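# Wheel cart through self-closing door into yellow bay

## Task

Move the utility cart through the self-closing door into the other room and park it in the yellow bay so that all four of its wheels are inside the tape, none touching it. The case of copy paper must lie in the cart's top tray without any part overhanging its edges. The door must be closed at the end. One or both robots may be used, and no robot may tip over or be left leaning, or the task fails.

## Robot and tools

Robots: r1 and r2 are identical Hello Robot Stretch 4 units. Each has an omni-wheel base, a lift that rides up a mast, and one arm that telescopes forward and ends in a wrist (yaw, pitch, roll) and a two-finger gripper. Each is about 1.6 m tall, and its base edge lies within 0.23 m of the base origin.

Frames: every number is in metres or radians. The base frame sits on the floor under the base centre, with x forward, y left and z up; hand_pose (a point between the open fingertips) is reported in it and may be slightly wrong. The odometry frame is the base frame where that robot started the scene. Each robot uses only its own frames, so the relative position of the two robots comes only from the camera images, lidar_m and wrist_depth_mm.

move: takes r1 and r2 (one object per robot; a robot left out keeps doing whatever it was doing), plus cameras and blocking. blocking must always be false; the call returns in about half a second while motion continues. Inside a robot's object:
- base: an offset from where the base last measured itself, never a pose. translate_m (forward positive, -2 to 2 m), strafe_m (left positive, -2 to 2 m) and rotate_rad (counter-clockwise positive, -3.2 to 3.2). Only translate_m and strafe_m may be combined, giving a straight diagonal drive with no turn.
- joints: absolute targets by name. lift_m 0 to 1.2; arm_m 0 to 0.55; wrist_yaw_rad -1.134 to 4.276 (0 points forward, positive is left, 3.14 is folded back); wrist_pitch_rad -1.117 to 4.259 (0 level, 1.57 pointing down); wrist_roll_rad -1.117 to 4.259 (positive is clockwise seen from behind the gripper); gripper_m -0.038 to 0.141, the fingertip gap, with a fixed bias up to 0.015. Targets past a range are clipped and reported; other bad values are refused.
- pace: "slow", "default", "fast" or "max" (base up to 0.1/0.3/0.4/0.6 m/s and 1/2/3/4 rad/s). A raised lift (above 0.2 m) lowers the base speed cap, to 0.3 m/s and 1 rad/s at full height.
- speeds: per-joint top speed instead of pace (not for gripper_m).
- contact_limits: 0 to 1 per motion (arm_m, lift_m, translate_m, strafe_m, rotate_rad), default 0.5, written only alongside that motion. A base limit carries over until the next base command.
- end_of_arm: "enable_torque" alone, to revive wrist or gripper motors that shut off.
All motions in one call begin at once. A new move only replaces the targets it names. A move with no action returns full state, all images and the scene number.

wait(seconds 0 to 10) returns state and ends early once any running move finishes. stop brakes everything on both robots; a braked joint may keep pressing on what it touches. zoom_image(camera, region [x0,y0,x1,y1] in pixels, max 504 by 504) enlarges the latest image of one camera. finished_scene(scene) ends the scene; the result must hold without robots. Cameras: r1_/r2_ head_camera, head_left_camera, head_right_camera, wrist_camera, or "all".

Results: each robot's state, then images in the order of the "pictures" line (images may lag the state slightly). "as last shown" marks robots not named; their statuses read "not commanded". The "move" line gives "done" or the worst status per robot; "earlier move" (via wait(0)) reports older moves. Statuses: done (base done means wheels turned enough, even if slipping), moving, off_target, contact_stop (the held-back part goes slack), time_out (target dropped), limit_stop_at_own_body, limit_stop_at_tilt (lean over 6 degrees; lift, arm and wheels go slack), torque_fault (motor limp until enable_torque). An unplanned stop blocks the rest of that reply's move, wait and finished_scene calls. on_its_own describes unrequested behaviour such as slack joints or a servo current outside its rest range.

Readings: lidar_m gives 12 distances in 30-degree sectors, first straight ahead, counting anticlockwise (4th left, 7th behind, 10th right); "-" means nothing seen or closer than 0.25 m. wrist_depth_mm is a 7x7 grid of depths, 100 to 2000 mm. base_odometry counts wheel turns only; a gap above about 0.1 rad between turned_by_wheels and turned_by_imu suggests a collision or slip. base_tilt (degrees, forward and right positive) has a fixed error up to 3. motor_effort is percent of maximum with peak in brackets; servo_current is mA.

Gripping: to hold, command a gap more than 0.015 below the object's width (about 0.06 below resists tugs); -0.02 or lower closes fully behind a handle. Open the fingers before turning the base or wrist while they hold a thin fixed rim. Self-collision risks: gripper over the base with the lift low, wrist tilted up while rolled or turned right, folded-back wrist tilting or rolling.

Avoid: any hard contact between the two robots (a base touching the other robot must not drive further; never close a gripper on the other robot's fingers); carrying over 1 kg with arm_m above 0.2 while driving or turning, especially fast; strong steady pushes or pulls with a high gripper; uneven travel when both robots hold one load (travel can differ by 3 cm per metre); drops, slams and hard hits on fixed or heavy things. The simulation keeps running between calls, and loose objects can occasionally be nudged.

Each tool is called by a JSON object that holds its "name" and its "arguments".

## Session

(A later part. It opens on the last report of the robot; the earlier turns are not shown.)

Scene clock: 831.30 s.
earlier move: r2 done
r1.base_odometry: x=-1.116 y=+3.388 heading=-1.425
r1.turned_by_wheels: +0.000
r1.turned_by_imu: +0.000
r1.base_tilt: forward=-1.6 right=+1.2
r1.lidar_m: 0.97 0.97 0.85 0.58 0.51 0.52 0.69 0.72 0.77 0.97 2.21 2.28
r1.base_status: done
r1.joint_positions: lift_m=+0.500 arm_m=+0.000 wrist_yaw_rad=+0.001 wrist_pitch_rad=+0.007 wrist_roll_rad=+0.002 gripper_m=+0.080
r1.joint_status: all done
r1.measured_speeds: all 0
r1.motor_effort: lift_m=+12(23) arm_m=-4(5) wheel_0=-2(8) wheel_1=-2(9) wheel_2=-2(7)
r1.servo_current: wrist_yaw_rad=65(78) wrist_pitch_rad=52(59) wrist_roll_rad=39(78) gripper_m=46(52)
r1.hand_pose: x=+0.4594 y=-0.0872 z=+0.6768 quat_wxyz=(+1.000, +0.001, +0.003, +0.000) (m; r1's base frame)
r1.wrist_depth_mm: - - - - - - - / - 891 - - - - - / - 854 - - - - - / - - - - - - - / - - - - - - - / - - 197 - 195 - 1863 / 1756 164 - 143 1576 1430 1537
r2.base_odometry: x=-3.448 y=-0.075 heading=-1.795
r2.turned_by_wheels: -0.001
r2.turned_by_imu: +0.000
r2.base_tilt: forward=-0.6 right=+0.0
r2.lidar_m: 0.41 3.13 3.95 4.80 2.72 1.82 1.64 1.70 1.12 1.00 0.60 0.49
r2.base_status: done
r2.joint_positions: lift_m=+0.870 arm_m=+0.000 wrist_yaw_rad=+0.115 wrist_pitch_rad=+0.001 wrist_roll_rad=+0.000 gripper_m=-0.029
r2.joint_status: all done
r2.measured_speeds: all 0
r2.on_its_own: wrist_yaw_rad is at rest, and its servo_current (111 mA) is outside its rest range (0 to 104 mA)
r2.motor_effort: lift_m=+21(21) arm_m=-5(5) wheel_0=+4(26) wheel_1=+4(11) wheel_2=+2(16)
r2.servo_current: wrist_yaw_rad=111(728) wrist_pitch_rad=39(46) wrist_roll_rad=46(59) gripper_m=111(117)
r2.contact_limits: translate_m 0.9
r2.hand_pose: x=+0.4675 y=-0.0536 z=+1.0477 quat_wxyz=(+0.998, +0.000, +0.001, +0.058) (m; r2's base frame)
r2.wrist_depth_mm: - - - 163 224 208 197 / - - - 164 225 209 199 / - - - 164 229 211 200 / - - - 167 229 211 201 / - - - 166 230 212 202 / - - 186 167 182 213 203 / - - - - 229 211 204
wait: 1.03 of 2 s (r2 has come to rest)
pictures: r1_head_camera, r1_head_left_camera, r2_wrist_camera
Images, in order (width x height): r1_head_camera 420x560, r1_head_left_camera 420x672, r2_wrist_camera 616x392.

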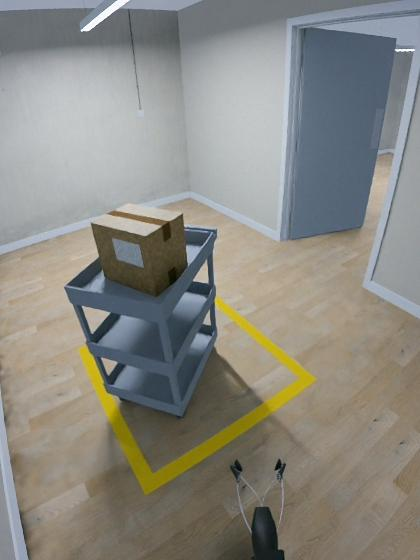

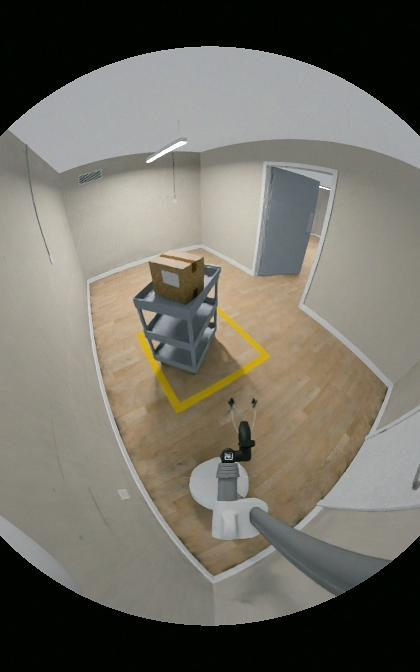

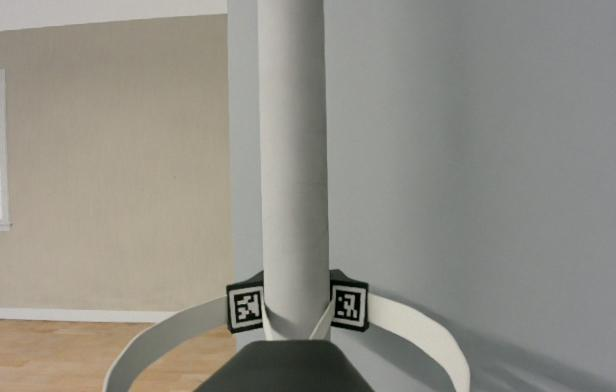

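{"name": "move", "arguments": {"blocking": false, "r1": {"base":{"rotate_rad":0.59},"joints":{"lift_m":0.64,"gripper_m":-0.02,"wrist_pitch_rad":0.0}}, "r2": {"base":{"translate_m":0.3095,"strafe_m":0.014},"joints":{"wrist_yaw_rad":-0.279},"pace":"slow","speeds":{"wrist_yaw_rad":0.11},"contact_limits":{"translate_m":0.9}}}}

{"name": "wait", "arguments": {"seconds": 3}}

{"name": "wait", "arguments": {"seconds": 3, "cameras": ["r1_head_camera","r2_wrist_camera"]}}

{"name": "move", "arguments": {"blocking": false, "r1": {"base":{"translate_m":0.61,"strafe_m":-0.04}}, "r2": {"base":{"translate_m":0.298,"strafe_m":-0.094},"joints":{"wrist_yaw_rad":-0.654},"pace":"slow","speeds":{"wrist_yaw_rad":0.11},"contact_limits":{"translate_m":0.9}}}}

{"name": "wait", "arguments": {"seconds": 3.5}}

{"name": "wait", "arguments": {"seconds": 3, "cameras": ["r1_head_camera","r1_wrist_camera","r1_head_right_camera","r2_wrist_camera"]}}

Scene clock: 877.50 s.
move: r1 moving; r2 moving
r1.base_odometry: x=-1.116 y=+3.388 heading=-1.172
r1.turned_by_wheels: +0.253
r1.turned_by_imu: +0.254
r1.base_tilt: forward=-1.6 right=+1.3
r1.lidar_m: 0.97 1.20 0.67 0.54 0.51 0.56 0.74 0.73 0.82 1.27 2.25 2.45
r1.base_status: rotate_rad moving
r1.joint_positions: lift_m=+0.538 arm_m=+0.000 wrist_yaw_rad=+0.001 wrist_pitch_rad=+0.007 wrist_roll_rad=+0.002 gripper_m=+0.062
r1.joint_status: lift_m moving; wrist_pitch_rad moving; gripper_m moving
r1.measured_speeds: translate_m=-0.001 strafe_m=+0.000 rotate_rad=+0.974 lift_m=+0.146 arm_m=+0.000 wrist_yaw_rad=+0.000 wrist_pitch_rad=+0.000 wrist_roll_rad=+0.000
r1.motor_effort: lift_m=+25(27) arm_m=-4(4) wheel_0=-8(9) wheel_1=-6(9) wheel_2=-7(8)
r1.servo_current: wrist_yaw_rad=52(59) wrist_pitch_rad=65(65) wrist_roll_rad=39(65) gripper_m=98(98)
r1.hand_pose: x=+0.4594 y=-0.0872 z=+0.7139 quat_wxyz=(+1.000, +0.001, +0.003, +0.000) (m; r1's base frame)
r1.wrist_depth_mm: - - - - - - - / - - 904 - - - - / - - 931 - - - - / - - - - - - - / - - - - - - - / - - 191 - 190 - - / 1921 1576 - 137 1618 1537 1618
r2.base_odometry: x=-3.450 y=-0.087 heading=-1.794
r2.turned_by_wheels: +0.001
r2.turned_by_imu: +0.002
r2.base_tilt: forward=-0.6 right=+0.0
r2.lidar_m: 0.40 3.12 3.93 4.79 2.76 1.82 1.67 1.67 1.12 0.97 0.59 0.47
r2.base_status: translate_m moving; strafe_m moving
r2.joint_positions: lift_m=+0.870 arm_m=+0.000 wrist_yaw_rad=+0.080 wrist_pitch_rad=+0.001 wrist_roll_rad=+0.000 gripper_m=-0.029
r2.joint_status: wrist_yaw_rad moving
r2.measured_speeds: translate_m=+0.049 strafe_m=+0.002 rotate_rad=+0.004 lift_m=+0.000 arm_m=+0.000 wrist_yaw_rad=-0.083 wrist_pitch_rad=+0.000 wrist_roll_rad=+0.000
r2.motor_effort: lift_m=+21(21) arm_m=-5(5) wheel_0=+12(12) wheel_1=+4(6) wheel_2=-2(3)
r2.servo_current: wrist_yaw_rad=267(267) wrist_pitch_rad=46(52) wrist_roll_rad=46(52) gripper_m=104(111)
r2.contact_limits: translate_m 0.9
r2.hand_pose: x=+0.4654 y=-0.0641 z=+1.0477 quat_wxyz=(+0.999, +0.000, +0.001, +0.040) (m; r2's base frame)
r2.wrist_depth_mm: - - - 165 224 208 197 / - - - 166 226 209 198 / - - - 166 226 211 200 / - - - 166 228 211 202 / - - - 167 229 213 203 / - - 185 167 180 214 204 / - - 1983 - 229 208 204
pictures: none

Scene clock: 878.73 s.
earlier move: r1 done; r2 moving
r1.base_odometry: x=-1.116 y=+3.388 heading=-0.835
r1.turned_by_wheels: +0.337
r1.turned_by_imu: +0.339
r1.base_tilt: forward=-1.6 right=+1.2
r1.lidar_m: 1.02 0.80 0.56 0.52 0.55 0.71 0.73 0.77 0.99 2.26 2.34 0.97
r1.base_status: done
r1.joint_positions: lift_m=+0.640 arm_m=+0.000 wrist_yaw_rad=+0.001 wrist_pitch_rad=+0.007 wrist_roll_rad=+0.002 gripper_m=-0.019
r1.joint_status: all done
r1.measured_speeds: all 0
r1.motor_effort: lift_m=+24(27) arm_m=-4(4) wheel_0=-2(9) wheel_1=-1(9) wheel_2=-1(8)
r1.servo_current: wrist_yaw_rad=39(72) wrist_pitch_rad=46(72) wrist_roll_rad=52(65) gripper_m=59(137)
r1.hand_pose: x=+0.4594 y=-0.0872 z=+0.8159 quat_wxyz=(+1.000, +0.001, +0.003, +0.000) (m; r1's base frame)
r1.wrist_depth_mm: - - - - - - - / - - - - - - - / - - - - 904 878 - / - - - - 917 842 - / - - - - - - - / - - - 199 179 - - / - 139 179 180 144 - 1808
r2.base_odometry: x=-3.470 y=-0.196 heading=-1.793
r2.turned_by_wheels: +0.001
r2.turned_by_imu: +0.003
r2.base_tilt: forward=-0.7 right=+0.1
r2.lidar_m: 0.38 2.99 3.81 4.81 2.92 1.98 1.77 1.63 1.10 0.92 0.54 0.46
r2.base_status: translate_m moving; strafe_m moving
r2.joint_positions: lift_m=+0.870 arm_m=+0.000 wrist_yaw_rad=-0.042 wrist_pitch_rad=+0.001 wrist_roll_rad=+0.000 gripper_m=-0.029
r2.joint_status: wrist_yaw_rad moving
r2.measured_speeds: translate_m=+0.101 strafe_m=+0.006 rotate_rad=+0.001 lift_m=+0.000 arm_m=+0.000 wrist_yaw_rad=-0.111 wrist_pitch_rad=+0.000 wrist_roll_rad=+0.000
r2.motor_effort: lift_m=+21(21) arm_m=-5(5) wheel_0=+12(16) wheel_1=+6(8) wheel_2=+3(4)
r2.servo_current: wrist_yaw_rad=475(481) wrist_pitch_rad=33(52) wrist_roll_rad=52(52) gripper_m=104(117)
r2.contact_limits: translate_m 0.9
r2.hand_pose: x=+0.4555 y=-0.0994 z=+1.0477 quat_wxyz=(+1.000, +0.000, +0.001, -0.021) (m; r2's base frame)
r2.wrist_depth_mm: - - 262 163 222 207 197 / - - 262 163 226 208 198 / - - - 168 226 210 199 / - - - 168 227 210 200 / - - - 166 229 212 202 / - - 185 167 222 213 202 / - - - - 229 210 204
wait: 1.23 of 3 s (r1 has come to rest)
pictures: none

Scene clock: 881.37 s.
earlier move: r2 off_target
r1.base_odometry: x=-1.116 y=+3.388 heading=-0.835
r1.turned_by_wheels: +0.000
r1.turned_by_imu: +0.000
r1.base_tilt: forward=-1.6 right=+1.3
r1.lidar_m: 0.99 0.79 0.54 0.51 0.54 0.73 0.72 0.76 1.00 2.26 2.31 0.94
r1.base_status: done
r1.joint_positions: lift_m=+0.640 arm_m=+0.000 wrist_yaw_rad=+0.001 wrist_pitch_rad=+0.007 wrist_roll_rad=+0.002 gripper_m=-0.019
r1.joint_status: all done
r1.measured_speeds: all 0
r1.motor_effort: lift_m=+24(27) arm_m=-4(4) wheel_0=-2(9) wheel_1=-1(9) wheel_2=-1(8)
r1.servo_current: wrist_yaw_rad=52(72) wrist_pitch_rad=46(72) wrist_roll_rad=46(72) gripper_m=52(137)
r1.hand_pose: x=+0.4594 y=-0.0872 z=+0.8159 quat_wxyz=(+1.000, +0.001, +0.003, +0.000) (m; r1's base frame)
r1.wrist_depth_mm: - - - - - - - / - - - - - - - / - - - - 946 866 - / - - - - 946 842 - / - - - - - - - / - - - 198 179 - - / - 139 179 180 144 - 1756
r2.base_odometry: x=-3.503 y=-0.379 heading=-1.794
r2.turned_by_wheels: -0.001
r2.turned_by_imu: +0.001
r2.base_tilt: forward=-0.6 right=+0.1
r2.lidar_m: 0.48 2.81 3.56 4.81 3.20 2.14 1.96 1.65 1.07 0.70 0.50 0.36
r2.base_status: done
r2.joint_positions: lift_m=+0.870 arm_m=+0.000 wrist_yaw_rad=-0.258 wrist_pitch_rad=+0.001 wrist_roll_rad=+0.000 gripper_m=-0.029
r2.joint_status: wrist_yaw_rad off_target (ended at -0.257, target -0.279)
r2.measured_speeds: all 0
r2.on_its_own: wrist_yaw_rad is at rest, and its servo_current (124 mA) is outside its rest range (0 to 104 mA)
r2.motor_effort: lift_m=+20(21) arm_m=-5(5) wheel_0=+1(16) wheel_1=+4(8) wheel_2=+1(5)
r2.servo_current: wrist_yaw_rad=124(481) wrist_pitch_rad=39(52) wrist_roll_rad=39(59) gripper_m=111(117)
r2.contact_limits: translate_m 0.9
r2.hand_pose: x=+0.4276 y=-0.1580 z=+1.0477 quat_wxyz=(+0.992, +0.000, +0.001, -0.128) (m; r2's base frame)
r2.wrist_depth_mm: - - 259 163 226 213 205 / - - - 165 229 215 - / - - - 163 229 217 206 / - - - 168 232 218 208 / - - - 166 233 220 210 / - - 187 167 182 220 211 / - - 1921 - 234 217 211
wait: 2.63 of 3 s (r2 has come to rest)
pictures: r1_head_camera, r2_wrist_camera
Images, in order (width x height): r1_head_camera 420x560, r2_wrist_camera 616x392.

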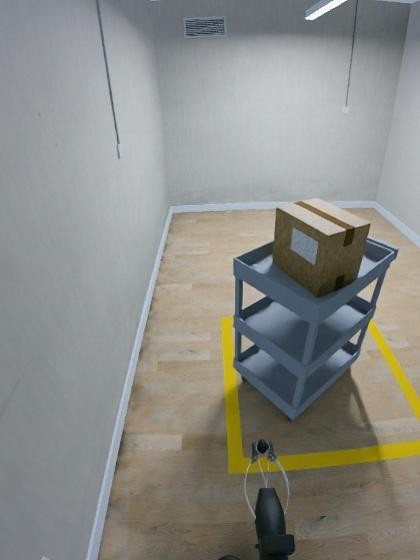

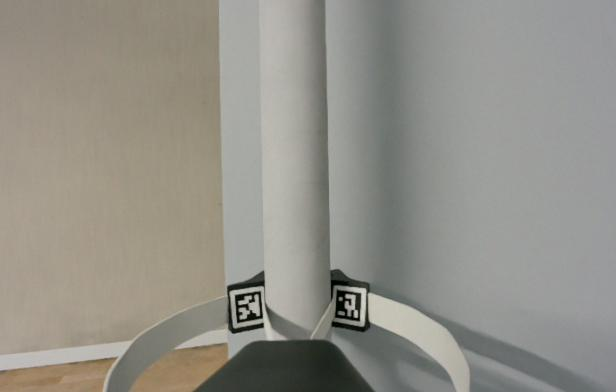

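Scene clock: 881.87 s.
move: r1 moving; r2 moving
r1.base_odometry: x=-1.096 y=+3.363 heading=-0.835
r1.turned_by_wheels: +0.000
r1.turned_by_imu: +0.000
r1.base_tilt: forward=-1.6 right=+1.3
r1.lidar_m: 0.99 0.80 0.56 0.50 0.55 0.74 0.76 0.78 1.08 2.26 2.32 0.92
r1.base_status: translate_m moving; strafe_m moving
r1.joint_positions: lift_m=+0.640 arm_m=+0.000 wrist_yaw_rad=+0.001 wrist_pitch_rad=+0.007 wrist_roll_rad=+0.002 gripper_m=-0.019
r1.joint_status: not commanded
r1.measured_speeds: translate_m=+0.122 strafe_m=-0.009 rotate_rad=-0.004 lift_m=+0.000 arm_m=+0.000 wrist_yaw_rad=+0.000 wrist_pitch_rad=+0.000 wrist_roll_rad=+0.000
r1.motor_effort: lift_m=+24(24) arm_m=-4(4) wheel_0=+6(8) wheel_1=+4(7) wheel_2=-9(9)
r1.servo_current: wrist_yaw_rad=65(65) wrist_pitch_rad=46(52) wrist_roll_rad=39(65) gripper_m=52(59)
r1.hand_pose: x=+0.4594 y=-0.0872 z=+0.8159 quat_wxyz=(+1.000, +0.001, +0.003, +0.000) (m; r1's base frame)
r1.wrist_depth_mm: - - - - - - - / - - - - - - - / - - - - 891 842 - / - - - - 917 798 - / - - - - - - - / - - - 199 180 676 - / - 139 180 180 144 - 1708
r2.base_odometry: x=-3.509 y=-0.391 heading=-1.793
r2.turned_by_wheels: +0.001
r2.turned_by_imu: +0.001
r2.base_tilt: forward=-0.6 right=+0.1
r2.lidar_m: 0.47 2.82 3.57 4.80 3.23 2.16 1.97 1.63 1.06 0.70 0.49 0.37
r2.base_status: translate_m moving; strafe_m moving
r2.joint_positions: lift_m=+0.870 arm_m=+0.000 wrist_yaw_rad=-0.292 wrist_pitch_rad=+0.001 wrist_roll_rad=+0.000 gripper_m=-0.029
r2.joint_status: wrist_yaw_rad moving
r2.measured_speeds: translate_m=+0.048 strafe_m=-0.015 rotate_rad=+0.001 lift_m=+0.000 arm_m=+0.000 wrist_yaw_rad=-0.082 wrist_pitch_rad=+0.000 wrist_roll_rad=+0.000
r2.motor_effort: lift_m=+21(21) arm_m=-5(5) wheel_0=+7(8) wheel_1=+6(6) wheel_2=-1(3)
r2.servo_current: wrist_yaw_rad=273(286) wrist_pitch_rad=39(46) wrist_roll_rad=39(52) gripper_m=104(117)
r2.contact_limits: translate_m 0.9
r2.hand_pose: x=+0.4219 y=-0.1668 z=+1.0477 quat_wxyz=(+0.989, +0.000, +0.001, -0.146) (m; r2's base frame)
r2.wrist_depth_mm: - - 257 164 227 214 206 / - - 258 165 228 216 - / - - 260 165 230 217 208 / - - 263 166 232 217 210 / - - 263 166 233 219 211 / - - 187 168 181 220 211 / - - 1983 - 232 216 213
pictures: none

Scene clock: 884.90 s.
earlier move: r1 done; r2 moving
r1.base_odometry: x=-0.736 y=+2.909 heading=-0.835
r1.turned_by_wheels: +0.000
r1.turned_by_imu: +0.000
r1.base_tilt: forward=-1.6 right=+1.3
r1.lidar_m: 0.50 0.88 0.61 0.56 0.60 0.79 1.33 1.40 1.87 2.20 0.52 0.39
r1.base_status: done
r1.joint_positions: lift_m=+0.640 arm_m=+0.000 wrist_yaw_rad=+0.001 wrist_pitch_rad=+0.007 wrist_roll_rad=+0.002 gripper_m=-0.019
r1.joint_status: not commanded
r1.measured_speeds: all 0
r1.motor_effort: lift_m=+24(24) arm_m=-4(4) wheel_0=+3(10) wheel_1=+0(7) wheel_2=+2(10)
r1.servo_current: wrist_yaw_rad=46(72) wrist_pitch_rad=52(59) wrist_roll_rad=46(72) gripper_m=52(59)
r1.hand_pose: x=+0.4594 y=-0.0872 z=+0.8159 quat_wxyz=(+1.000, +0.001, +0.003, +0.000) (m; r1's base frame)
r1.wrist_depth_mm: - - - - 459 345 286 / - - - - 455 347 294 / - - - - 459 353 297 / - - - - 413 342 290 / - - - 312 244 199 175 / - - - 199 230 200 176 / - 139 179 179 154 190 177
r2.base_odometry: x=-3.652 y=-0.636 heading=-1.793
r2.turned_by_wheels: +0.000
r2.turned_by_imu: +0.005
r2.base_tilt: forward=-0.6 right=+0.1
r2.lidar_m: 2.43 2.56 3.22 4.91 3.63 2.43 2.23 1.44 0.93 0.51 0.43 0.34
r2.base_status: translate_m moving; strafe_m moving
r2.joint_positions: lift_m=+0.870 arm_m=+0.000 wrist_yaw_rad=-0.607 wrist_pitch_rad=+0.001 wrist_roll_rad=+0.000 gripper_m=-0.029
r2.joint_status: wrist_yaw_rad moving
r2.measured_speeds: translate_m=+0.056 strafe_m=-0.017 rotate_rad=+0.000 lift_m=+0.000 arm_m=+0.000 wrist_yaw_rad=-0.031 wrist_pitch_rad=+0.000 wrist_roll_rad=+0.000
r2.motor_effort: lift_m=+21(21) arm_m=-5(5) wheel_0=+3(15) wheel_1=+6(8) wheel_2=+7(8)
r2.servo_current: wrist_yaw_rad=436(618) wrist_pitch_rad=46(46) wrist_roll_rad=52(59) gripper_m=104(117)
r2.contact_limits: translate_m 0.9
r2.hand_pose: x=+0.3580 y=-0.2363 z=+1.0477 quat_wxyz=(+0.954, +0.000, +0.001, -0.299) (m; r2's base frame)
r2.wrist_depth_mm: - - 253 163 228 216 209 / - - 256 163 229 218 - / - - 256 168 229 220 211 / - - 257 168 232 220 213 / - - 260 166 234 221 214 / - - 184 167 229 222 214 / - - 1863 - 234 220 216
wait: 3.03 of 3.5 s (r1 has come to rest)
pictures: none

Scene clock: 885.73 s.
earlier move: r2 off_target
r1.base_odometry: x=-0.736 y=+2.909 heading=-0.835
r1.turned_by_wheels: +0.000
r1.turned_by_imu: +0.000
r1.base_tilt: forward=-1.6 right=+1.2
r1.lidar_m: 0.52 0.89 0.61 0.55 0.61 0.81 1.33 1.38 1.83 2.19 0.53 0.40
r1.base_status: done
r1.joint_positions: lift_m=+0.640 arm_m=+0.000 wrist_yaw_rad=+0.001 wrist_pitch_rad=+0.007 wrist_roll_rad=+0.002 gripper_m=-0.019
r1.joint_status: not commanded
r1.measured_speeds: all 0
r1.motor_effort: lift_m=+24(24) arm_m=-4(4) wheel_0=+3(10) wheel_1=+0(7) wheel_2=+2(10)
r1.servo_current: wrist_yaw_rad=52(72) wrist_pitch_rad=46(59) wrist_roll_rad=52(72) gripper_m=52(65)
r1.hand_pose: x=+0.4594 y=-0.0872 z=+0.8159 quat_wxyz=(+1.000, +0.001, +0.003, +0.000) (m; r1's base frame)
r1.wrist_depth_mm: - - - - 455 347 285 / - - - - 459 349 294 / - - - - 459 351 300 / - - - - 413 340 291 / - - - 312 242 199 176 / - - - 199 230 200 176 / - 140 179 179 154 190 176
r2.base_odometry: x=-3.660 y=-0.649 heading=-1.793
r2.turned_by_wheels: +0.000
r2.turned_by_imu: +0.000
r2.base_tilt: forward=-0.7 right=+0.1
r2.lidar_m: 2.46 2.54 3.21 4.95 3.66 2.46 2.25 1.41 0.90 0.50 0.41 0.35
r2.base_status: done
r2.joint_positions: lift_m=+0.870 arm_m=+0.000 wrist_yaw_rad=-0.616 wrist_pitch_rad=+0.001 wrist_roll_rad=+0.000 gripper_m=-0.029
r2.joint_status: wrist_yaw_rad off_target (ended at -0.616, target -0.654)
r2.measured_speeds: all 0
r2.on_its_own: wrist_yaw_rad is at rest, and its servo_current (299 mA) is outside its rest range (0 to 104 mA)
r2.motor_effort: lift_m=+20(21) arm_m=-5(5) wheel_0=+1(15) wheel_1=+6(8) wheel_2=+5(8)
r2.servo_current: wrist_yaw_rad=299(618) wrist_pitch_rad=39(46) wrist_roll_rad=46(59) gripper_m=104(117)
r2.contact_limits: translate_m 0.9
r2.hand_pose: x=+0.3559 y=-0.2379 z=+1.0477 quat_wxyz=(+0.953, +0.000, +0.000, -0.303) (m; r2's base frame)
r2.wrist_depth_mm: - - 253 165 229 217 209 / - - 253 165 229 219 211 / - - 255 166 231 220 212 / - - 256 167 232 220 213 / - - 262 167 235 221 214 / - - 184 168 180 224 215 / - - 265 - 236 219 216
wait: 0.83 of 3 s (r2 has come to rest)
pictures: r1_head_camera, r1_head_right_camera, r1_wrist_camera, r2_wrist_camera
Images, in order (width x height): r1_head_camera 420x560, r1_head_right_camera 420x672, r1_wrist_camera 616x392, r2_wrist_camera 616x392.

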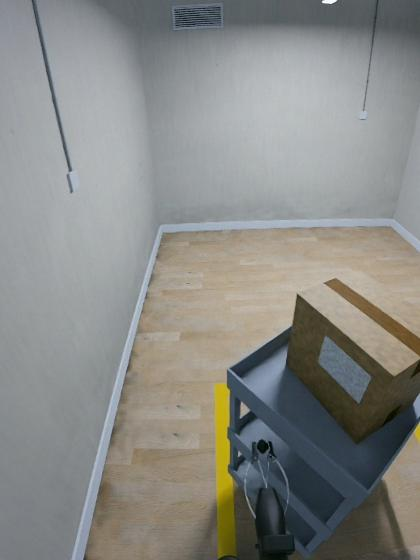

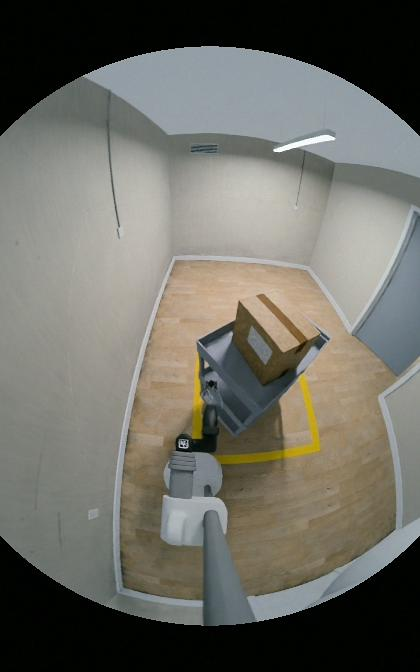

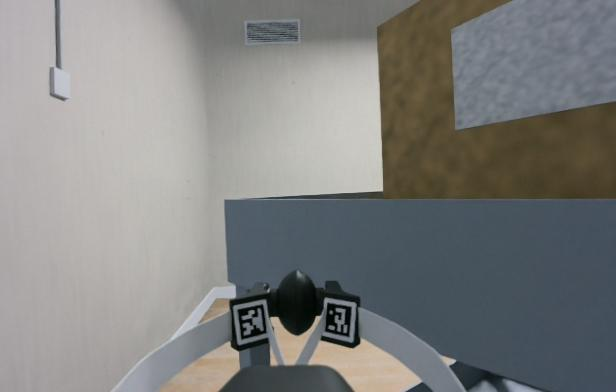

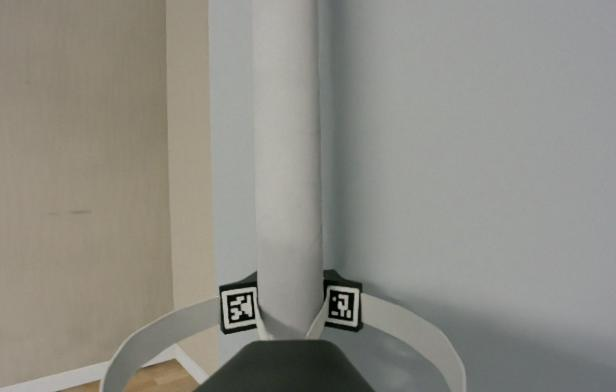

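{"name": "move", "arguments": {"blocking": false, "r1": {"base":{"translate_m":0.06},"pace":"slow"}, "r2": {"base":{"translate_m":0.235,"strafe_m":-0.158},"joints":{"wrist_yaw_rad":-0.995},"pace":"slow","speeds":{"wrist_yaw_rad":0.11},"contact_limits":{"translate_m":0.9}}}}

{"name": "wait", "arguments": {"seconds": 2}}

{"name": "wait", "arguments": {"seconds": 3, "cameras": ["r2_wrist_camera","r2_head_right_camera"]}}

{"name": "move", "arguments": {"blocking": false, "r1": {"base":{"strafe_m":-0.22},"pace":"slow","contact_limits":{"strafe_m":0.5}}}}

{"name": "wait", "arguments": {"seconds": 4, "cameras": ["r1_head_camera","r1_head_right_camera","r1_wrist_camera"]}}

Scene clock: 907.43 s.
move: r1 moving; r2 moving
r1.base_odometry: x=-0.727 y=+2.900 heading=-0.835
r1.turned_by_wheels: +0.000
r1.turned_by_imu: +0.000
r1.base_tilt: forward=-1.6 right=+1.3
r1.lidar_m: 0.51 0.88 0.61 0.57 0.59 0.83 1.33 1.40 1.87 2.20 0.43 0.38
r1.base_status: translate_m moving
r1.joint_positions: lift_m=+0.640 arm_m=+0.000 wrist_yaw_rad=+0.001 wrist_pitch_rad=+0.007 wrist_roll_rad=+0.002 gripper_m=-0.019
r1.joint_status: not commanded
r1.measured_speeds: translate_m=+0.049 strafe_m=+0.000 rotate_rad=+0.001 lift_m=+0.000 arm_m=+0.000 wrist_yaw_rad=+0.000 wrist_pitch_rad=+0.000 wrist_roll_rad=+0.000
r1.motor_effort: lift_m=+24(24) arm_m=-4(4) wheel_0=+4(6) wheel_1=+5(5) wheel_2=-6(6)
r1.servo_current: wrist_yaw_rad=59(65) wrist_pitch_rad=39(59) wrist_roll_rad=46(52) gripper_m=52(52)
r1.hand_pose: x=+0.4594 y=-0.0872 z=+0.8159 quat_wxyz=(+1.000, +0.001, +0.003, +0.000) (m; r1's base frame)
r1.wrist_depth_mm: - - - - 445 340 279 / - - - - 449 342 282 / - - - - 455 345 293 / - - - - 421 327 286 / - - - 300 234 196 169 / - - - 199 215 192 170 / - 139 180 165 154 183 -
r2.base_odometry: x=-3.670 y=-0.659 heading=-1.793
r2.turned_by_wheels: +0.001
r2.turned_by_imu: +0.001
r2.base_tilt: forward=-0.6 right=+0.0
r2.lidar_m: 2.43 2.52 3.22 4.95 3.67 2.47 2.26 1.39 0.85 0.51 0.41 0.34
r2.base_status: translate_m moving; strafe_m moving
r2.joint_positions: lift_m=+0.870 arm_m=+0.000 wrist_yaw_rad=-0.651 wrist_pitch_rad=+0.001 wrist_roll_rad=+0.000 gripper_m=-0.029
r2.joint_status: wrist_yaw_rad moving
r2.measured_speeds: translate_m=+0.045 strafe_m=-0.031 rotate_rad=+0.002 lift_m=+0.000 arm_m=+0.000 wrist_yaw_rad=-0.080 wrist_pitch_rad=+0.000 wrist_roll_rad=+0.000
r2.motor_effort: lift_m=+21(21) arm_m=-5(5) wheel_0=+7(8) wheel_1=-3(5) wheel_2=+3(4)
r2.servo_current: wrist_yaw_rad=540(540) wrist_pitch_rad=39(39) wrist_roll_rad=52(52) gripper_m=104(111)
r2.contact_limits: translate_m 0.9
r2.hand_pose: x=+0.3474 y=-0.2443 z=+1.0477 quat_wxyz=(+0.947, +0.000, +0.000, -0.320) (m; r2's base frame)
r2.wrist_depth_mm: - - 250 163 228 217 211 / - - 252 164 229 218 211 / - - 254 168 231 220 212 / - - 255 169 232 222 213 / - - 257 165 234 223 216 / - - 183 167 230 224 216 / - - 262 - 233 221 216
pictures: none

Scene clock: 908.77 s.
earlier move: r1 done; r2 moving
r1.base_odometry: x=-0.696 y=+2.865 heading=-0.835
r1.turned_by_wheels: +0.000
r1.turned_by_imu: +0.000
r1.base_tilt: forward=-1.6 right=+1.3
r1.lidar_m: 0.48 0.89 0.61 0.58 0.62 0.84 1.40 1.45 1.91 2.19 0.36 0.36
r1.base_status: done
r1.joint_positions: lift_m=+0.640 arm_m=+0.000 wrist_yaw_rad=+0.001 wrist_pitch_rad=+0.007 wrist_roll_rad=+0.002 gripper_m=-0.019
r1.joint_status: not commanded
r1.measured_speeds: all 0
r1.motor_effort: lift_m=+24(24) arm_m=-4(4) wheel_0=+3(6) wheel_1=+2(8) wheel_2=-3(7)
r1.servo_current: wrist_yaw_rad=46(65) wrist_pitch_rad=39(59) wrist_roll_rad=46(65) gripper_m=59(59)
r1.hand_pose: x=+0.4594 y=-0.0872 z=+0.8159 quat_wxyz=(+1.000, +0.001, +0.003, +0.000) (m; r1's base frame)
r1.wrist_depth_mm: - - - - 413 315 266 / - - - - 415 319 268 / - - - - 421 322 271 / - - - - 389 301 266 / - - 349 251 196 160 144 / - - 332 200 186 160 145 / - 139 179 179 170 157 -
r2.base_odometry: x=-3.761 y=-0.745 heading=-1.792
r2.turned_by_wheels: +0.001
r2.turned_by_imu: +0.003
r2.base_tilt: forward=-0.6 right=+0.1
r2.lidar_m: 2.20 2.43 3.10 5.01 3.79 2.58 2.36 1.26 0.68 0.44 0.40 0.33
r2.base_status: translate_m moving; strafe_m moving
r2.joint_positions: lift_m=+0.870 arm_m=+0.000 wrist_yaw_rad=-0.783 wrist_pitch_rad=+0.001 wrist_roll_rad=+0.000 gripper_m=-0.029
r2.joint_status: wrist_yaw_rad moving
r2.measured_speeds: translate_m=+0.083 strafe_m=-0.056 rotate_rad=+0.003 lift_m=+0.000 arm_m=+0.000 wrist_yaw_rad=-0.110 wrist_pitch_rad=+0.000 wrist_roll_rad=+0.000
r2.motor_effort: lift_m=+21(21) arm_m=-5(5) wheel_0=+9(12) wheel_1=-3(6) wheel_2=+8(10)
r2.servo_current: wrist_yaw_rad=839(858) wrist_pitch_rad=39(46) wrist_roll_rad=52(59) gripper_m=111(117)
r2.contact_limits: translate_m 0.9
r2.hand_pose: x=+0.3138 y=-0.2654 z=+1.0477 quat_wxyz=(+0.924, +0.000, +0.000, -0.381) (m; r2's base frame)
r2.wrist_depth_mm: - - 249 233 226 216 208 / - - 253 166 229 217 - / - - 253 236 229 219 211 / - - 254 236 231 220 212 / - - 256 176 231 221 214 / - - 174 175 229 223 213 / - 155 260 - 231 221 215
wait: 1.33 of 2 s (r1 has come to rest)
pictures: none

Scene clock: 910.93 s.
earlier move: r2 off_target
r1.base_odometry: x=-0.696 y=+2.865 heading=-0.835
r1.turned_by_wheels: +0.000
r1.turned_by_imu: +0.000
r1.base_tilt: forward=-1.6 right=+1.3
r1.lidar_m: 0.45 0.89 0.62 0.57 0.61 0.81 1.39 1.43 1.92 2.20 0.37 0.37
r1.base_status: done
r1.joint_positions: lift_m=+0.640 arm_m=+0.000 wrist_yaw_rad=+0.001 wrist_pitch_rad=+0.007 wrist_roll_rad=+0.002 gripper_m=-0.019
r1.joint_status: not commanded
r1.measured_speeds: all 0
r1.motor_effort: lift_m=+24(24) arm_m=-4(4) wheel_0=+3(6) wheel_1=+2(8) wheel_2=-3(7)
r1.servo_current: wrist_yaw_rad=39(72) wrist_pitch_rad=52(59) wrist_roll_rad=26(65) gripper_m=52(59)
r1.hand_pose: x=+0.4594 y=-0.0872 z=+0.8159 quat_wxyz=(+1.000, +0.001, +0.003, +0.000) (m; r1's base frame)
r1.wrist_depth_mm: - - - - 407 314 266 / - - - - 418 317 268 / - - - - 421 322 271 / - - - - 389 300 265 / - - 351 251 196 160 144 / - - 336 200 185 160 145 / - 139 179 179 170 157 -
r2.base_odometry: x=-3.866 y=-0.844 heading=-1.793
r2.turned_by_wheels: -0.001
r2.turned_by_imu: +0.001
r2.base_tilt: forward=-0.6 right=+0.1
r2.lidar_m: 1.93 2.33 2.94 5.09 3.99 2.66 2.46 1.11 0.54 0.39 0.36 0.33
r2.base_status: done
r2.joint_positions: lift_m=+0.870 arm_m=+0.000 wrist_yaw_rad=-0.943 wrist_pitch_rad=+0.001 wrist_roll_rad=+0.000 gripper_m=-0.029
r2.joint_status: wrist_yaw_rad off_target (ended at -0.942, target -0.995)
r2.measured_speeds: all 0
r2.on_its_own: wrist_yaw_rad is at rest, and its servo_current (527 mA) is outside its rest range (0 to 104 mA)
r2.motor_effort: lift_m=+21(21) arm_m=-5(5) wheel_0=-1(12) wheel_1=-3(6) wheel_2=+6(10)
r2.servo_current: wrist_yaw_rad=527(878) wrist_pitch_rad=39(46) wrist_roll_rad=52(65) gripper_m=111(117)
r2.contact_limits: translate_m 0.9
r2.hand_pose: x=+0.2697 y=-0.2847 z=+1.0477 quat_wxyz=(+0.891, +0.000, +0.000, -0.454) (m; r2's base frame)
r2.wrist_depth_mm: - - 249 163 230 221 214 / - - 250 164 232 223 216 / - - 252 168 232 224 217 / - - 253 169 235 226 218 / - - 256 166 236 226 220 / - - 183 167 233 227 220 / - - - - 238 225 221
wait: 2.17 of 3 s (r2 has come to rest)
pictures: r2_head_right_camera, r2_wrist_camera
Images, in order (width x height): r2_head_right_camera 420x672, r2_wrist_camera 616x392.

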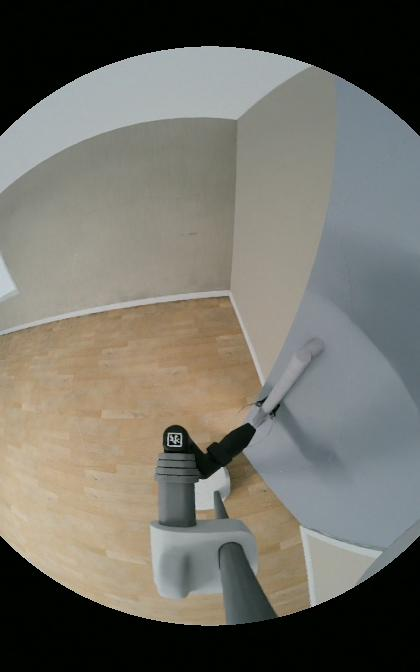

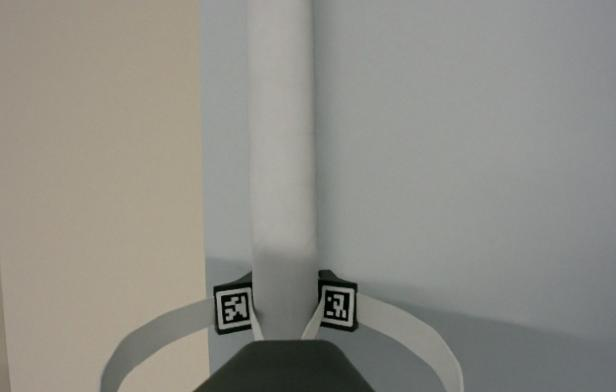

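Scene clock: 911.43 s.
move: r1 moving
r1.base_odometry: x=-0.706 y=+2.855 heading=-0.834
r1.turned_by_wheels: +0.001
r1.turned_by_imu: +0.001
r1.base_tilt: forward=-1.6 right=+1.3
r1.lidar_m: 0.46 0.92 0.61 0.58 0.62 0.83 1.40 1.44 1.98 2.18 0.34 0.34
r1.base_status: strafe_m moving
r1.joint_positions: lift_m=+0.640 arm_m=+0.000 wrist_yaw_rad=+0.001 wrist_pitch_rad=+0.006 wrist_roll_rad=+0.002 gripper_m=-0.019
r1.joint_status: not commanded
r1.measured_speeds: translate_m=+0.000 strafe_m=-0.056 rotate_rad=+0.000 lift_m=+0.000 arm_m=+0.000 wrist_yaw_rad=+0.016 wrist_pitch_rad=-0.001 wrist_roll_rad=+0.000
r1.motor_effort: lift_m=+24(24) arm_m=-2(4) wheel_0=+10(10) wheel_1=-5(8) wheel_2=+0(2)
r1.servo_current: wrist_yaw_rad=52(65) wrist_pitch_rad=46(52) wrist_roll_rad=65(65) gripper_m=52(59)
r1.contact_limits: strafe_m 0.5
r1.hand_pose: x=+0.4594 y=-0.0870 z=+0.8159 quat_wxyz=(+1.000, +0.001, +0.003, +0.001) (m; r1's base frame)
r1.wrist_depth_mm: - - - - 402 306 259 / - - - - 407 309 263 / - - - - 410 314 263 / - - - - 382 293 257 / - - 342 241 188 153 - / - - 209 201 182 154 - / - 137 185 177 157 150 -
r2.base_odometry: x=-3.866 y=-0.844 heading=-1.793
r2.turned_by_wheels: +0.000
r2.turned_by_imu: +0.000
r2.base_tilt: forward=-0.6 right=+0.1
r2.lidar_m: 1.93 2.33 2.97 5.13 3.96 2.69 2.45 1.12 0.55 0.41 0.35 0.31
r2.base_status: not commanded
r2.joint_positions: lift_m=+0.870 arm_m=+0.000 wrist_yaw_rad=-0.943 wrist_pitch_rad=+0.001 wrist_roll_rad=+0.000 gripper_m=-0.029
r2.joint_status: not commanded
r2.measured_speeds: all 0
r2.motor_effort: lift_m=+21(21) arm_m=-4(5) wheel_0=-1(2) wheel_1=-3(3) wheel_2=+7(7)
r2.servo_current: wrist_yaw_rad=527(540) wrist_pitch_rad=39(46) wrist_roll_rad=46(52) gripper_m=98(104)
r2.contact_limits: translate_m 0.9
r2.hand_pose: x=+0.2697 y=-0.2847 z=+1.0477 quat_wxyz=(+0.891, +0.000, +0.000, -0.454) (m; r2's base frame)
r2.wrist_depth_mm: - - 250 163 230 222 214 / - - 251 163 232 223 216 / - - 252 168 233 225 216 / - - 254 169 234 225 218 / - - 256 167 236 225 219 / - - 183 167 233 226 220 / - - - - 238 226 223
pictures: none

Scene clock: 914.27 s.
earlier move: r1 done
r1.base_odometry: x=-0.858 y=+2.717 heading=-0.834
r1.turned_by_wheels: +0.000
r1.turned_by_imu: +0.000
r1.base_tilt: forward=-1.6 right=+1.3
r1.lidar_m: 0.45 1.20 0.85 0.80 0.81 1.11 1.39 1.39 1.95 1.94 2.44 0.38
r1.base_status: done
r1.joint_positions: lift_m=+0.640 arm_m=+0.000 wrist_yaw_rad=+0.004 wrist_pitch_rad=+0.006 wrist_roll_rad=+0.002 gripper_m=-0.019
r1.joint_status: not commanded
r1.measured_speeds: all 0
r1.motor_effort: lift_m=+24(24) arm_m=+4(4) wheel_0=+8(16) wheel_1=+0(8) wheel_2=+1(3)
r1.servo_current: wrist_yaw_rad=59(78) wrist_pitch_rad=59(65) wrist_roll_rad=46(78) gripper_m=52(59)
r1.contact_limits: strafe_m 0.5
r1.hand_pose: x=+0.4596 y=-0.0864 z=+0.8159 quat_wxyz=(+1.000, +0.001, +0.003, +0.002) (m; r1's base frame)
r1.wrist_depth_mm: - - - - 353 279 298 / - - - 521 355 278 298 / - - - 525 364 277 290 / - - - 452 336 270 290 / - - 342 241 188 154 - / - - 190 200 179 154 138 / - 145 182 186 158 151 -
r2.base_odometry: x=-3.866 y=-0.844 heading=-1.793
r2.turned_by_wheels: +0.000
r2.turned_by_imu: +0.000
r2.base_tilt: forward=-0.6 right=+0.1
r2.lidar_m: 1.93 2.29 2.94 5.12 3.96 2.67 2.47 1.10 0.59 0.40 0.38 0.29
r2.base_status: not commanded
r2.joint_positions: lift_m=+0.870 arm_m=+0.000 wrist_yaw_rad=-0.943 wrist_pitch_rad=+0.001 wrist_roll_rad=+0.000 gripper_m=-0.029
r2.joint_status: not commanded
r2.measured_speeds: all 0
r2.on_its_own: wrist_yaw_rad is at rest, and its servo_current (527 mA) is outside its rest range (0 to 104 mA)
r2.motor_effort: lift_m=+21(21) arm_m=-5(5) wheel_0=-1(2) wheel_1=-3(3) wheel_2=+7(7)
r2.servo_current: wrist_yaw_rad=527(540) wrist_pitch_rad=39(46) wrist_roll_rad=52(59) gripper_m=111(117)
r2.contact_limits: translate_m 0.9
r2.hand_pose: x=+0.2697 y=-0.2847 z=+1.0477 quat_wxyz=(+0.891, +0.000, +0.000, -0.454) (m; r2's base frame)
r2.wrist_depth_mm: - - 250 163 230 221 215 / - - 250 164 232 223 215 / - - 253 168 232 224 217 / - - 253 169 235 225 217 / - - 256 166 236 225 220 / - - 183 167 233 227 220 / - - - - 237 225 221
wait: 2.83 of 4 s (r1 has come to rest)
pictures: r1_head_camera, r1_head_right_camera, r1_wrist_camera
Images, in order (width x height): r1_head_camera 420x560, r1_head_right_camera 420x672, r1_wrist_camera 616x392.

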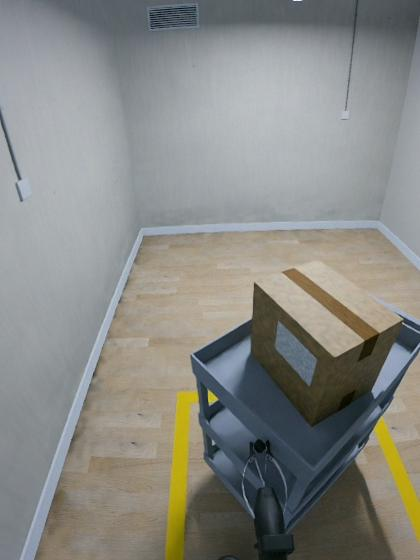

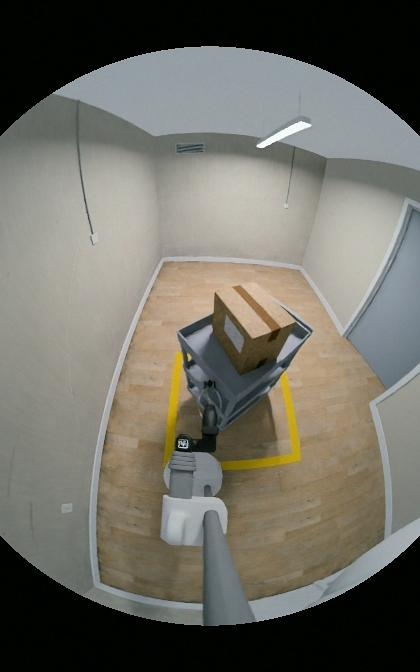

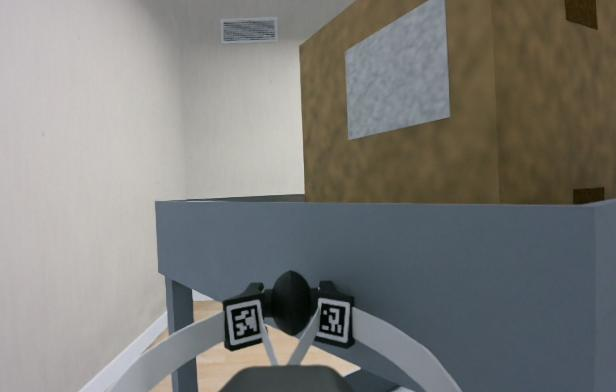

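{"name": "move", "arguments": {"blocking": false, "r1": {"base":{"translate_m":-0.5}}, "r2": {"joints":{"gripper_m":0.13}}}}

{"name": "wait", "arguments": {"seconds": 1.5}}

{"name": "wait", "arguments": {"seconds": 2.5, "cameras": ["r1_head_camera","r2_wrist_camera"]}}

{"name": "zoom_image", "arguments": {"camera": "r1_head_camera", "region": [120, 220, 420, 520]}}

Scene clock: 925.30 s.
move: r1 moving; r2 moving
r1.base_odometry: x=-0.880 y=+2.740 heading=-0.834
r1.turned_by_wheels: +0.000
r1.turned_by_imu: +0.000
r1.base_tilt: forward=-1.6 right=+1.3
r1.lidar_m: 0.50 1.20 0.84 0.80 0.83 1.12 1.35 1.38 1.92 1.95 2.02 0.44
r1.base_status: translate_m moving
r1.joint_positions: lift_m=+0.640 arm_m=+0.000 wrist_yaw_rad=+0.003 wrist_pitch_rad=+0.006 wrist_roll_rad=+0.002 gripper_m=-0.019
r1.joint_status: not commanded
r1.measured_speeds: translate_m=-0.121 strafe_m=-0.001 rotate_rad=+0.003 lift_m=+0.000 arm_m=+0.000 wrist_yaw_rad=+0.000 wrist_pitch_rad=+0.000 wrist_roll_rad=+0.000
r1.motor_effort: lift_m=+24(24) arm_m=+4(4) wheel_0=-6(6) wheel_1=-7(7) wheel_2=+9(9)
r1.servo_current: wrist_yaw_rad=46(59) wrist_pitch_rad=46(59) wrist_roll_rad=52(72) gripper_m=59(59)
r1.hand_pose: x=+0.4595 y=-0.0866 z=+0.8159 quat_wxyz=(+1.000, +0.001, +0.003, +0.001) (m; r1's base frame)
r1.wrist_depth_mm: - - - - 368 310 345 / - - - 539 370 307 345 / - - - 544 377 307 345 / - - - 462 347 300 338 / - - 370 263 208 169 159 / - - 338 200 196 170 160 / - 1708 171 179 144 166 160
r2.base_odometry: x=-3.866 y=-0.844 heading=-1.793
r2.turned_by_wheels: +0.000
r2.turned_by_imu: +0.001
r2.base_tilt: forward=-0.6 right=+0.1
r2.lidar_m: 1.96 2.33 2.96 5.13 3.98 2.68 2.46 1.11 0.55 0.41 0.37 0.32
r2.base_status: not commanded
r2.joint_positions: lift_m=+0.870 arm_m=+0.000 wrist_yaw_rad=-0.943 wrist_pitch_rad=+0.001 wrist_roll_rad=+0.000 gripper_m=-0.003
r2.joint_status: gripper_m moving
r2.measured_speeds: all 0
r2.motor_effort: lift_m=+21(21) arm_m=-5(5) wheel_0=-1(2) wheel_1=-3(3) wheel_2=+7(7)
r2.servo_current: wrist_yaw_rad=514(527) wrist_pitch_rad=39(46) wrist_roll_rad=46(59) gripper_m=111(111)
r2.contact_limits: translate_m 0.9
r2.hand_pose: x=+0.2695 y=-0.2848 z=+1.0477 quat_wxyz=(+0.891, +0.000, +0.000, -0.454) (m; r2's base frame)
r2.wrist_depth_mm: - - 255 171 235 224 217 / - - 256 240 236 226 219 / - - 257 172 237 228 220 / - - 259 173 238 229 222 / - - 260 173 242 229 224 / - - 183 179 236 231 224 / - - - - 240 229 224
pictures: none

Scene clock: 926.80 s.
earlier move: r1 moving; r2 moving
r1.base_odometry: x=-1.132 y=+3.018 heading=-0.834
r1.turned_by_wheels: +0.000
r1.turned_by_imu: +0.000
r1.base_tilt: forward=-1.6 right=+1.3
r1.lidar_m: 0.79 1.20 0.82 0.77 0.80 1.06 0.99 0.99 1.38 1.97 2.03 0.82
r1.base_status: translate_m moving
r1.joint_positions: lift_m=+0.640 arm_m=+0.000 wrist_yaw_rad=+0.003 wrist_pitch_rad=+0.006 wrist_roll_rad=+0.002 gripper_m=-0.019
r1.joint_status: not commanded
r1.measured_speeds: translate_m=-0.219 strafe_m=+0.000 rotate_rad=-0.003 lift_m=+0.000 arm_m=+0.000 wrist_yaw_rad=+0.000 wrist_pitch_rad=+0.000 wrist_roll_rad=+0.000
r1.motor_effort: lift_m=+23(24) arm_m=+4(4) wheel_0=-1(8) wheel_1=-2(8) wheel_2=+0(10)
r1.servo_current: wrist_yaw_rad=78(78) wrist_pitch_rad=52(59) wrist_roll_rad=46(72) gripper_m=52(59)
r1.hand_pose: x=+0.4595 y=-0.0867 z=+0.8160 quat_wxyz=(+1.000, +0.001, +0.003, +0.001) (m; r1's base frame)
r1.wrist_depth_mm: - - - - - - - / - - - - 699 - - / - - - 891 691 - - / - - - 778 591 778 - / - - - - 574 - - / - - - 199 181 - - / - 1756 171 146 145 - 1756
r2.base_odometry: x=-3.866 y=-0.844 heading=-1.793
r2.turned_by_wheels: +0.000
r2.turned_by_imu: +0.000
r2.base_tilt: forward=-0.6 right=+0.1
r2.lidar_m: 1.96 2.33 2.97 5.11 3.97 2.69 2.47 1.12 0.67 0.56 0.52 0.87
r2.base_status: not commanded
r2.joint_positions: lift_m=+0.870 arm_m=+0.000 wrist_yaw_rad=-0.992 wrist_pitch_rad=+0.001 wrist_roll_rad=+0.000 gripper_m=+0.129
r2.joint_status: gripper_m moving
r2.measured_speeds: all 0
r2.on_its_own: wrist_yaw_rad moved -0.049 to your old target -0.995
r2.motor_effort: lift_m=+21(21) arm_m=-5(5) wheel_0=+0(3) wheel_1=-1(3) wheel_2=+3(7)
r2.servo_current: wrist_yaw_rad=52(527) wrist_pitch_rad=46(46) wrist_roll_rad=46(59) gripper_m=46(137)
r2.contact_limits: translate_m 0.9
r2.hand_pose: x=+0.2555 y=-0.2892 z=+1.0477 quat_wxyz=(+0.879, +0.000, +0.000, -0.476) (m; r2's base frame)
r2.wrist_depth_mm: - - - 382 - 392 368 / - - - 382 - 397 373 / - - - 384 - 394 377 / - - - 382 - 397 377 / - - - 392 - 397 382 / - 186 188 382 189 392 379 / - - - - - 402 384
wait: 1.50 s; no rest
pictures: none

Scene clock: 927.17 s.
earlier move: r1 moving; r2 done
r1.base_odometry: x=-1.174 y=+3.065 heading=-0.834
r1.turned_by_wheels: +0.000
r1.turned_by_imu: +0.000
r1.base_tilt: forward=-1.6 right=+1.3
r1.lidar_m: 0.82 1.16 0.83 0.78 0.80 0.98 0.93 0.94 1.32 1.97 2.06 0.91
r1.base_status: translate_m moving
r1.joint_positions: lift_m=+0.640 arm_m=+0.000 wrist_yaw_rad=+0.003 wrist_pitch_rad=+0.006 wrist_roll_rad=+0.002 gripper_m=-0.019
r1.joint_status: not commanded
r1.measured_speeds: translate_m=-0.130 strafe_m=+0.002 rotate_rad=+0.000 lift_m=+0.000 arm_m=+0.000 wrist_yaw_rad=+0.000 wrist_pitch_rad=+0.000 wrist_roll_rad=+0.000
r1.motor_effort: lift_m=+23(24) arm_m=+4(4) wheel_0=-2(8) wheel_1=-3(8) wheel_2=+1(10)
r1.servo_current: wrist_yaw_rad=59(78) wrist_pitch_rad=52(59) wrist_roll_rad=46(72) gripper_m=46(59)
r1.hand_pose: x=+0.4595 y=-0.0867 z=+0.8160 quat_wxyz=(+1.000, +0.001, +0.003, +0.001) (m; r1's base frame)
r1.wrist_depth_mm: - - - - - - - / - - - - - - - / - - - 976 768 - - / - - - 904 732 1060 - / - - - - 654 - - / - - - 199 179 - - / - 1708 171 147 145 - 1808
r2.base_odometry: x=-3.866 y=-0.844 heading=-1.793
r2.turned_by_wheels: +0.000
r2.turned_by_imu: +0.000
r2.base_tilt: forward=-0.7 right=+0.1
r2.lidar_m: 1.95 2.32 2.94 5.11 4.02 2.67 2.47 1.09 0.70 0.58 0.55 0.90
r2.base_status: not commanded
r2.joint_positions: lift_m=+0.870 arm_m=+0.000 wrist_yaw_rad=-0.992 wrist_pitch_rad=+0.001 wrist_roll_rad=+0.000 gripper_m=+0.130
r2.joint_status: all done
r2.measured_speeds: all 0
r2.motor_effort: lift_m=+21(21) arm_m=-5(5) wheel_0=+1(3) wheel_1=-1(3) wheel_2=+4(7)
r2.servo_current: wrist_yaw_rad=39(527) wrist_pitch_rad=39(46) wrist_roll_rad=46(59) gripper_m=52(137)
r2.contact_limits: translate_m 0.9
r2.hand_pose: x=+0.2555 y=-0.2892 z=+1.0477 quat_wxyz=(+0.879, +0.000, +0.000, -0.476) (m; r2's base frame)
r2.wrist_depth_mm: - - - 430 - 402 387 / - - - 399 - 399 387 / - - - 399 - 404 387 / - - - 402 - 404 387 / - - - 404 - - 389 / - 186 187 402 189 203 397 / - - - - - - 399
wait: 0.37 of 2.5 s (r2 has come to rest)
pictures: r1_head_camera, r2_wrist_camera
Images, in order (width x height): r1_head_camera 420x560, r2_wrist_camera 616x392.

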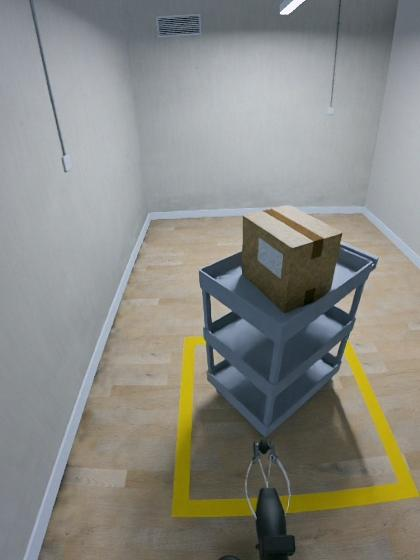

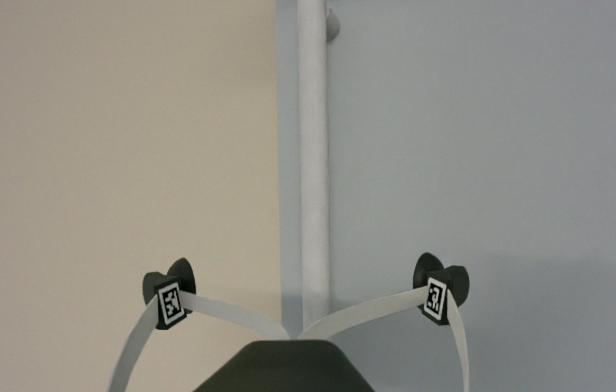

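Scaled by 1.680 from the camera's 420x560 image, which has a finer 600x800 frame.

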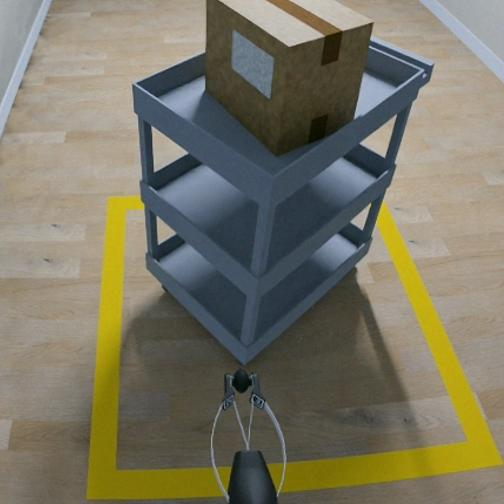

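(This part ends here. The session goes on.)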